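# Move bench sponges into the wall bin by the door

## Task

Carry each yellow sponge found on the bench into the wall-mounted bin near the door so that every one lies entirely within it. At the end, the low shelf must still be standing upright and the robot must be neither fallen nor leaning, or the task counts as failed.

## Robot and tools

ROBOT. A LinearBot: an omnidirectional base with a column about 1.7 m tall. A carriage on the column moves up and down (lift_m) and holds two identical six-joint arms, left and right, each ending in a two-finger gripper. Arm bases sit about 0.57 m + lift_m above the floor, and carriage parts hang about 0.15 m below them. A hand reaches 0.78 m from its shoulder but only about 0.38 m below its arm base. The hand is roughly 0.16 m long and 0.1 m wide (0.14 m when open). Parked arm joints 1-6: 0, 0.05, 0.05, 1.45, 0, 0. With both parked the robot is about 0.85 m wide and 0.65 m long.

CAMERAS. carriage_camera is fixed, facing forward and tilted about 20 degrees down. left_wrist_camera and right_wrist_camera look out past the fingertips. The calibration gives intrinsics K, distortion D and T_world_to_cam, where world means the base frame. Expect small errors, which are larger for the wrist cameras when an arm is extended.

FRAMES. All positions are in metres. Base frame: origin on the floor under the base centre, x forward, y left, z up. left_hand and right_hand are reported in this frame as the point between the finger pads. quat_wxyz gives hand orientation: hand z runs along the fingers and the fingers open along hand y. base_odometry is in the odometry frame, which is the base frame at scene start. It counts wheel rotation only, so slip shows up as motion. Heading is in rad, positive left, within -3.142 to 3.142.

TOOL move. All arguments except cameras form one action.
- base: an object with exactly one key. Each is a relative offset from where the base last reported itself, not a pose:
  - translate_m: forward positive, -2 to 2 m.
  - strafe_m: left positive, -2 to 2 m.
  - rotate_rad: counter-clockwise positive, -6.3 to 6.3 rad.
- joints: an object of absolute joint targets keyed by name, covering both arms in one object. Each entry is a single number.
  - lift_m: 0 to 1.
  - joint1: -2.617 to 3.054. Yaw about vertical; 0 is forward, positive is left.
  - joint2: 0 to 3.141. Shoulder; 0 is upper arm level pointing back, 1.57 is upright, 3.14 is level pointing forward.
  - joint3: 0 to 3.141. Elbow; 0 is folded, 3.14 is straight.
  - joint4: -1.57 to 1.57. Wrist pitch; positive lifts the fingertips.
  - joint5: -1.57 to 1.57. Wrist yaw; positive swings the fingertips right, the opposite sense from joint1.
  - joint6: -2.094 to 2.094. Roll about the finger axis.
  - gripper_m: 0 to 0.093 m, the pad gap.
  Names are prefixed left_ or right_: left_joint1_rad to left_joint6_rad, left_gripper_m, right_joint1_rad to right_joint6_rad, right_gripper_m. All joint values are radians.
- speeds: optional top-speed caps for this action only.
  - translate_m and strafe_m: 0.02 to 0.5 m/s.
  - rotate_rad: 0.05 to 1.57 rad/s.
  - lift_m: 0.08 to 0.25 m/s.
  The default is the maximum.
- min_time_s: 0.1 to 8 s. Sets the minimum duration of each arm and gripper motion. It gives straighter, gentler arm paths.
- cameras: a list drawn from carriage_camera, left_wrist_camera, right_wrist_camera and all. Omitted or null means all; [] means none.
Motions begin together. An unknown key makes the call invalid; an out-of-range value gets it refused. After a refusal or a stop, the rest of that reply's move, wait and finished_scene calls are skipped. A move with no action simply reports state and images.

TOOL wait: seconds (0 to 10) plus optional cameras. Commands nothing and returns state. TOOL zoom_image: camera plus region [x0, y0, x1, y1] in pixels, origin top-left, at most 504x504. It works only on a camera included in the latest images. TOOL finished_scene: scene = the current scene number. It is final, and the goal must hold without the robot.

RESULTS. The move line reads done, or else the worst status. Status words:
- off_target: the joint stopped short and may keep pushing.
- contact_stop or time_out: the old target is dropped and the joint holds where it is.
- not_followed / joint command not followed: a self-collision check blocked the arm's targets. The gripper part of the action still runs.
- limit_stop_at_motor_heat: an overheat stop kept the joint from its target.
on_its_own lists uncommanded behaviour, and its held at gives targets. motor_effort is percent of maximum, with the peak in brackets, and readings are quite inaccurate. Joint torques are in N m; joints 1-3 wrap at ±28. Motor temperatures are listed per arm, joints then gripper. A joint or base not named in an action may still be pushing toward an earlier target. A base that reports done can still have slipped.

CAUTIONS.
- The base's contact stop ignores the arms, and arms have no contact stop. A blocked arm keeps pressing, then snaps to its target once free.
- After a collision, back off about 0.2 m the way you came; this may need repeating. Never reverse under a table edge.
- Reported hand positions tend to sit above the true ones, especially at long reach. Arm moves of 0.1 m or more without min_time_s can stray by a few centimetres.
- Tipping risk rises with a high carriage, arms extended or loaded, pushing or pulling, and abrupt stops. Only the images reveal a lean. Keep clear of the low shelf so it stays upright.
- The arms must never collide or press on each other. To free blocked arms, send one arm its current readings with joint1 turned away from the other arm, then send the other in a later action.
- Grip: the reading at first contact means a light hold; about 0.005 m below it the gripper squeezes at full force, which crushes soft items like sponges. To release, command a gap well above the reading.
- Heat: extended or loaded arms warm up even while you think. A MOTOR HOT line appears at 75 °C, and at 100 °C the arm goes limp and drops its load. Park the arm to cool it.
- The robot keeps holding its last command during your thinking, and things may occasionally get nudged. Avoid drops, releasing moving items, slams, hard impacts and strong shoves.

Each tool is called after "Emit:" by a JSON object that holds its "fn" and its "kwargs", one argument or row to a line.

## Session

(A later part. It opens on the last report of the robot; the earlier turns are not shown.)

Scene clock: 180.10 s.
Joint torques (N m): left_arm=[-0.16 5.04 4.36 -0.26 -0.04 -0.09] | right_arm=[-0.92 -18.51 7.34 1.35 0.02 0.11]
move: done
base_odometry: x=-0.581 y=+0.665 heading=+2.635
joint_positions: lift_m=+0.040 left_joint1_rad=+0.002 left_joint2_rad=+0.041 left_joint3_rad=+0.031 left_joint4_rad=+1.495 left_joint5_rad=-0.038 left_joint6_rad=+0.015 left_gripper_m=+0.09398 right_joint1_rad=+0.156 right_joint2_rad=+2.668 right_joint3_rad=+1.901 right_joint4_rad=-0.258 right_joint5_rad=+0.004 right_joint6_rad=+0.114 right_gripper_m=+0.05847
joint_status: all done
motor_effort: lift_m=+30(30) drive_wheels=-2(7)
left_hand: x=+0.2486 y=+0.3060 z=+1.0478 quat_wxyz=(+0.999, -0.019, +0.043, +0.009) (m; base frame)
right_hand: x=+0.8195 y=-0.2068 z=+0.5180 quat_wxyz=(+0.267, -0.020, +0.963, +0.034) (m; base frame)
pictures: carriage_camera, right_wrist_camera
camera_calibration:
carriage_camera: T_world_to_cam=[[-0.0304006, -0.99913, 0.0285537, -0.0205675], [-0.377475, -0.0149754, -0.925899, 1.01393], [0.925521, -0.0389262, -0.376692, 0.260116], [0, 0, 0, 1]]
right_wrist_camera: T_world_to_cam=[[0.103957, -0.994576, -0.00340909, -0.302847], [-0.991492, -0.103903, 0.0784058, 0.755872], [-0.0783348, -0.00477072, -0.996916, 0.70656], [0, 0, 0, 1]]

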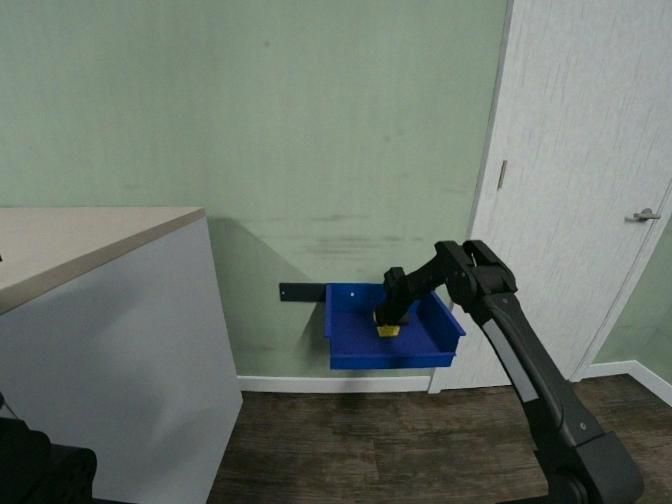

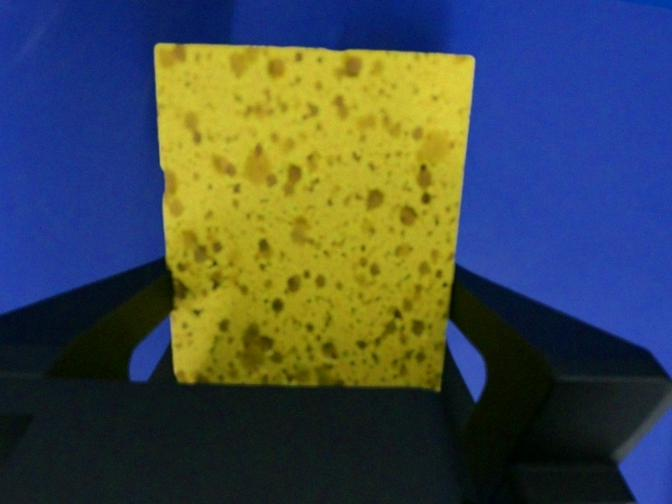

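Near floor; a touch lower, release, lift.

Emit:
{"fn": "move", "kwargs": {
  "joints": {"lift_m": 0.028},
  "speeds": {"lift_m": 0.08},
  "cameras": []
}}

Emit:
{"fn": "move", "kwargs": {
  "joints": {"right_gripper_m": 0.093},
  "min_time_s": 1.5,
  "cameras": []
}}

Emit:
{"fn": "move", "kwargs": {
  "joints": {"lift_m": 0.35},
  "cameras": ["carriage_camera", "right_wrist_camera"]
}}

Scene clock: 186.50 s.
Joint torques (N m): left_arm=[-0.14 5.07 4.4 -0.26 -0.05 -0.08] | right_arm=[-0.92 -18.62 7.23 1.34 0.01 0.12]
move: done
base_odometry: x=-0.581 y=+0.665 heading=+2.635
joint_positions: lift_m=+0.028 left_joint1_rad=+0.002 left_joint2_rad=+0.041 left_joint3_rad=+0.031 left_joint4_rad=+1.495 left_joint5_rad=-0.038 left_joint6_rad=+0.015 left_gripper_m=+0.09398 right_joint1_rad=+0.156 right_joint2_rad=+2.668 right_joint3_rad=+1.902 right_joint4_rad=-0.256 right_joint5_rad=+0.004 right_joint6_rad=+0.114 right_gripper_m=+0.05847
joint_status: all done
motor_effort: lift_m=+30(30) drive_wheels=+7(7)
left_hand: x=+0.2486 y=+0.3060 z=+1.0357 quat_wxyz=(+0.999, -0.019, +0.043, +0.009) (m; base frame)
right_hand: x=+0.8202 y=-0.2067 z=+0.5064 quat_wxyz=(+0.269, -0.020, +0.962, +0.034) (m; base frame)
pictures: none

Scene clock: 188.30 s.
Joint torques (N m): left_arm=[-0.17 5.05 4.38 -0.24 -0.05 -0.07] | right_arm=[-0.9 -18.61 7.21 1.34 0 0.13]
move: done
base_odometry: x=-0.581 y=+0.665 heading=+2.635
joint_positions: lift_m=+0.028 left_joint1_rad=+0.002 left_joint2_rad=+0.041 left_joint3_rad=+0.031 left_joint4_rad=+1.495 left_joint5_rad=-0.038 left_joint6_rad=+0.015 left_gripper_m=+0.09398 right_joint1_rad=+0.156 right_joint2_rad=+2.668 right_joint3_rad=+1.902 right_joint4_rad=-0.256 right_joint5_rad=+0.004 right_joint6_rad=+0.114 right_gripper_m=+0.09292
joint_status: all done
motor_effort: lift_m=+30(30) drive_wheels=+7(7)
left_hand: x=+0.2486 y=+0.3060 z=+1.0357 quat_wxyz=(+0.999, -0.019, +0.043, +0.009) (m; base frame)
right_hand: x=+0.8202 y=-0.2067 z=+0.5064 quat_wxyz=(+0.269, -0.020, +0.962, +0.034) (m; base frame)
pictures: none

Scene clock: 190.13 s.
Joint torques (N m): left_arm=[-0.16 5.09 4.37 -0.26 -0.05 -0.08] | right_arm=[-0.92 -18.82 7.16 1.31 0.01 0.12]
Motor temperatures (°C): left_arm=[26 34 34 26 27 26 27] | right_arm=[24 57 44 36 28 28 30]
move: done
base_odometry: x=-0.581 y=+0.665 heading=+2.635
joint_positions: lift_m=+0.350 left_joint1_rad=+0.002 left_joint2_rad=+0.041 left_joint3_rad=+0.031 left_joint4_rad=+1.495 left_joint5_rad=-0.038 left_joint6_rad=+0.015 left_gripper_m=+0.09398 right_joint1_rad=+0.156 right_joint2_rad=+2.671 right_joint3_rad=+1.903 right_joint4_rad=-0.253 right_joint5_rad=+0.004 right_joint6_rad=+0.114 right_gripper_m=+0.09292
joint_status: all done
motor_effort: lift_m=+33(40) drive_wheels=+6(7)
left_hand: x=+0.2486 y=+0.3060 z=+1.3575 quat_wxyz=(+0.999, -0.019, +0.043, +0.009) (m; base frame)
right_hand: x=+0.8204 y=-0.2066 z=+0.8272 quat_wxyz=(+0.269, -0.020, +0.962, +0.034) (m; base frame)
pictures: carriage_camera, right_wrist_camera
camera_calibration:
carriage_camera: T_world_to_cam=[[-0.0304006, -0.99913, 0.0285537, -0.0294123], [-0.377475, -0.0149754, -0.925899, 1.30073], [0.925521, -0.0389262, -0.376692, 0.3768], [0, 0, 0, 1]]
right_wrist_camera: T_world_to_cam=[[0.103968, -0.994574, -0.0035877, -0.301605], [-0.991752, -0.103944, 0.0749873, 0.735597], [-0.0749533, -0.0042382, -0.997178, 1.01247], [0, 0, 0, 1]]

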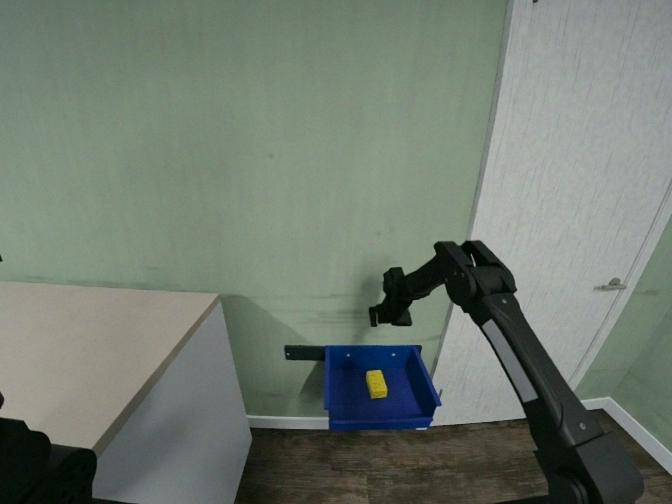

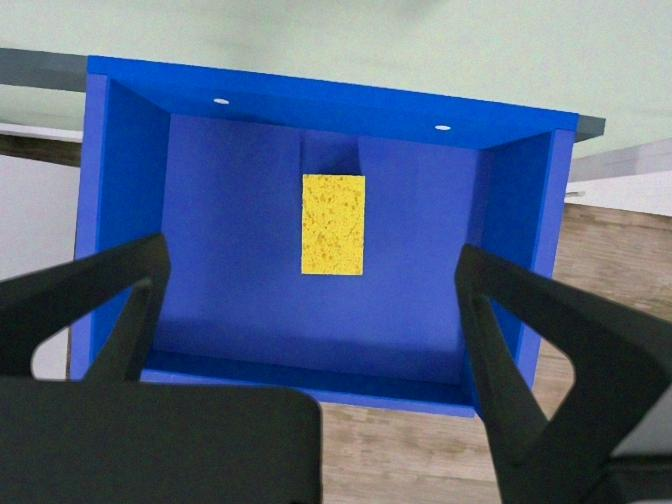

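Emit:
{"fn": "finished_scene", "kwargs": {
  "scene": 2
}}

The scene is finished: the task was done.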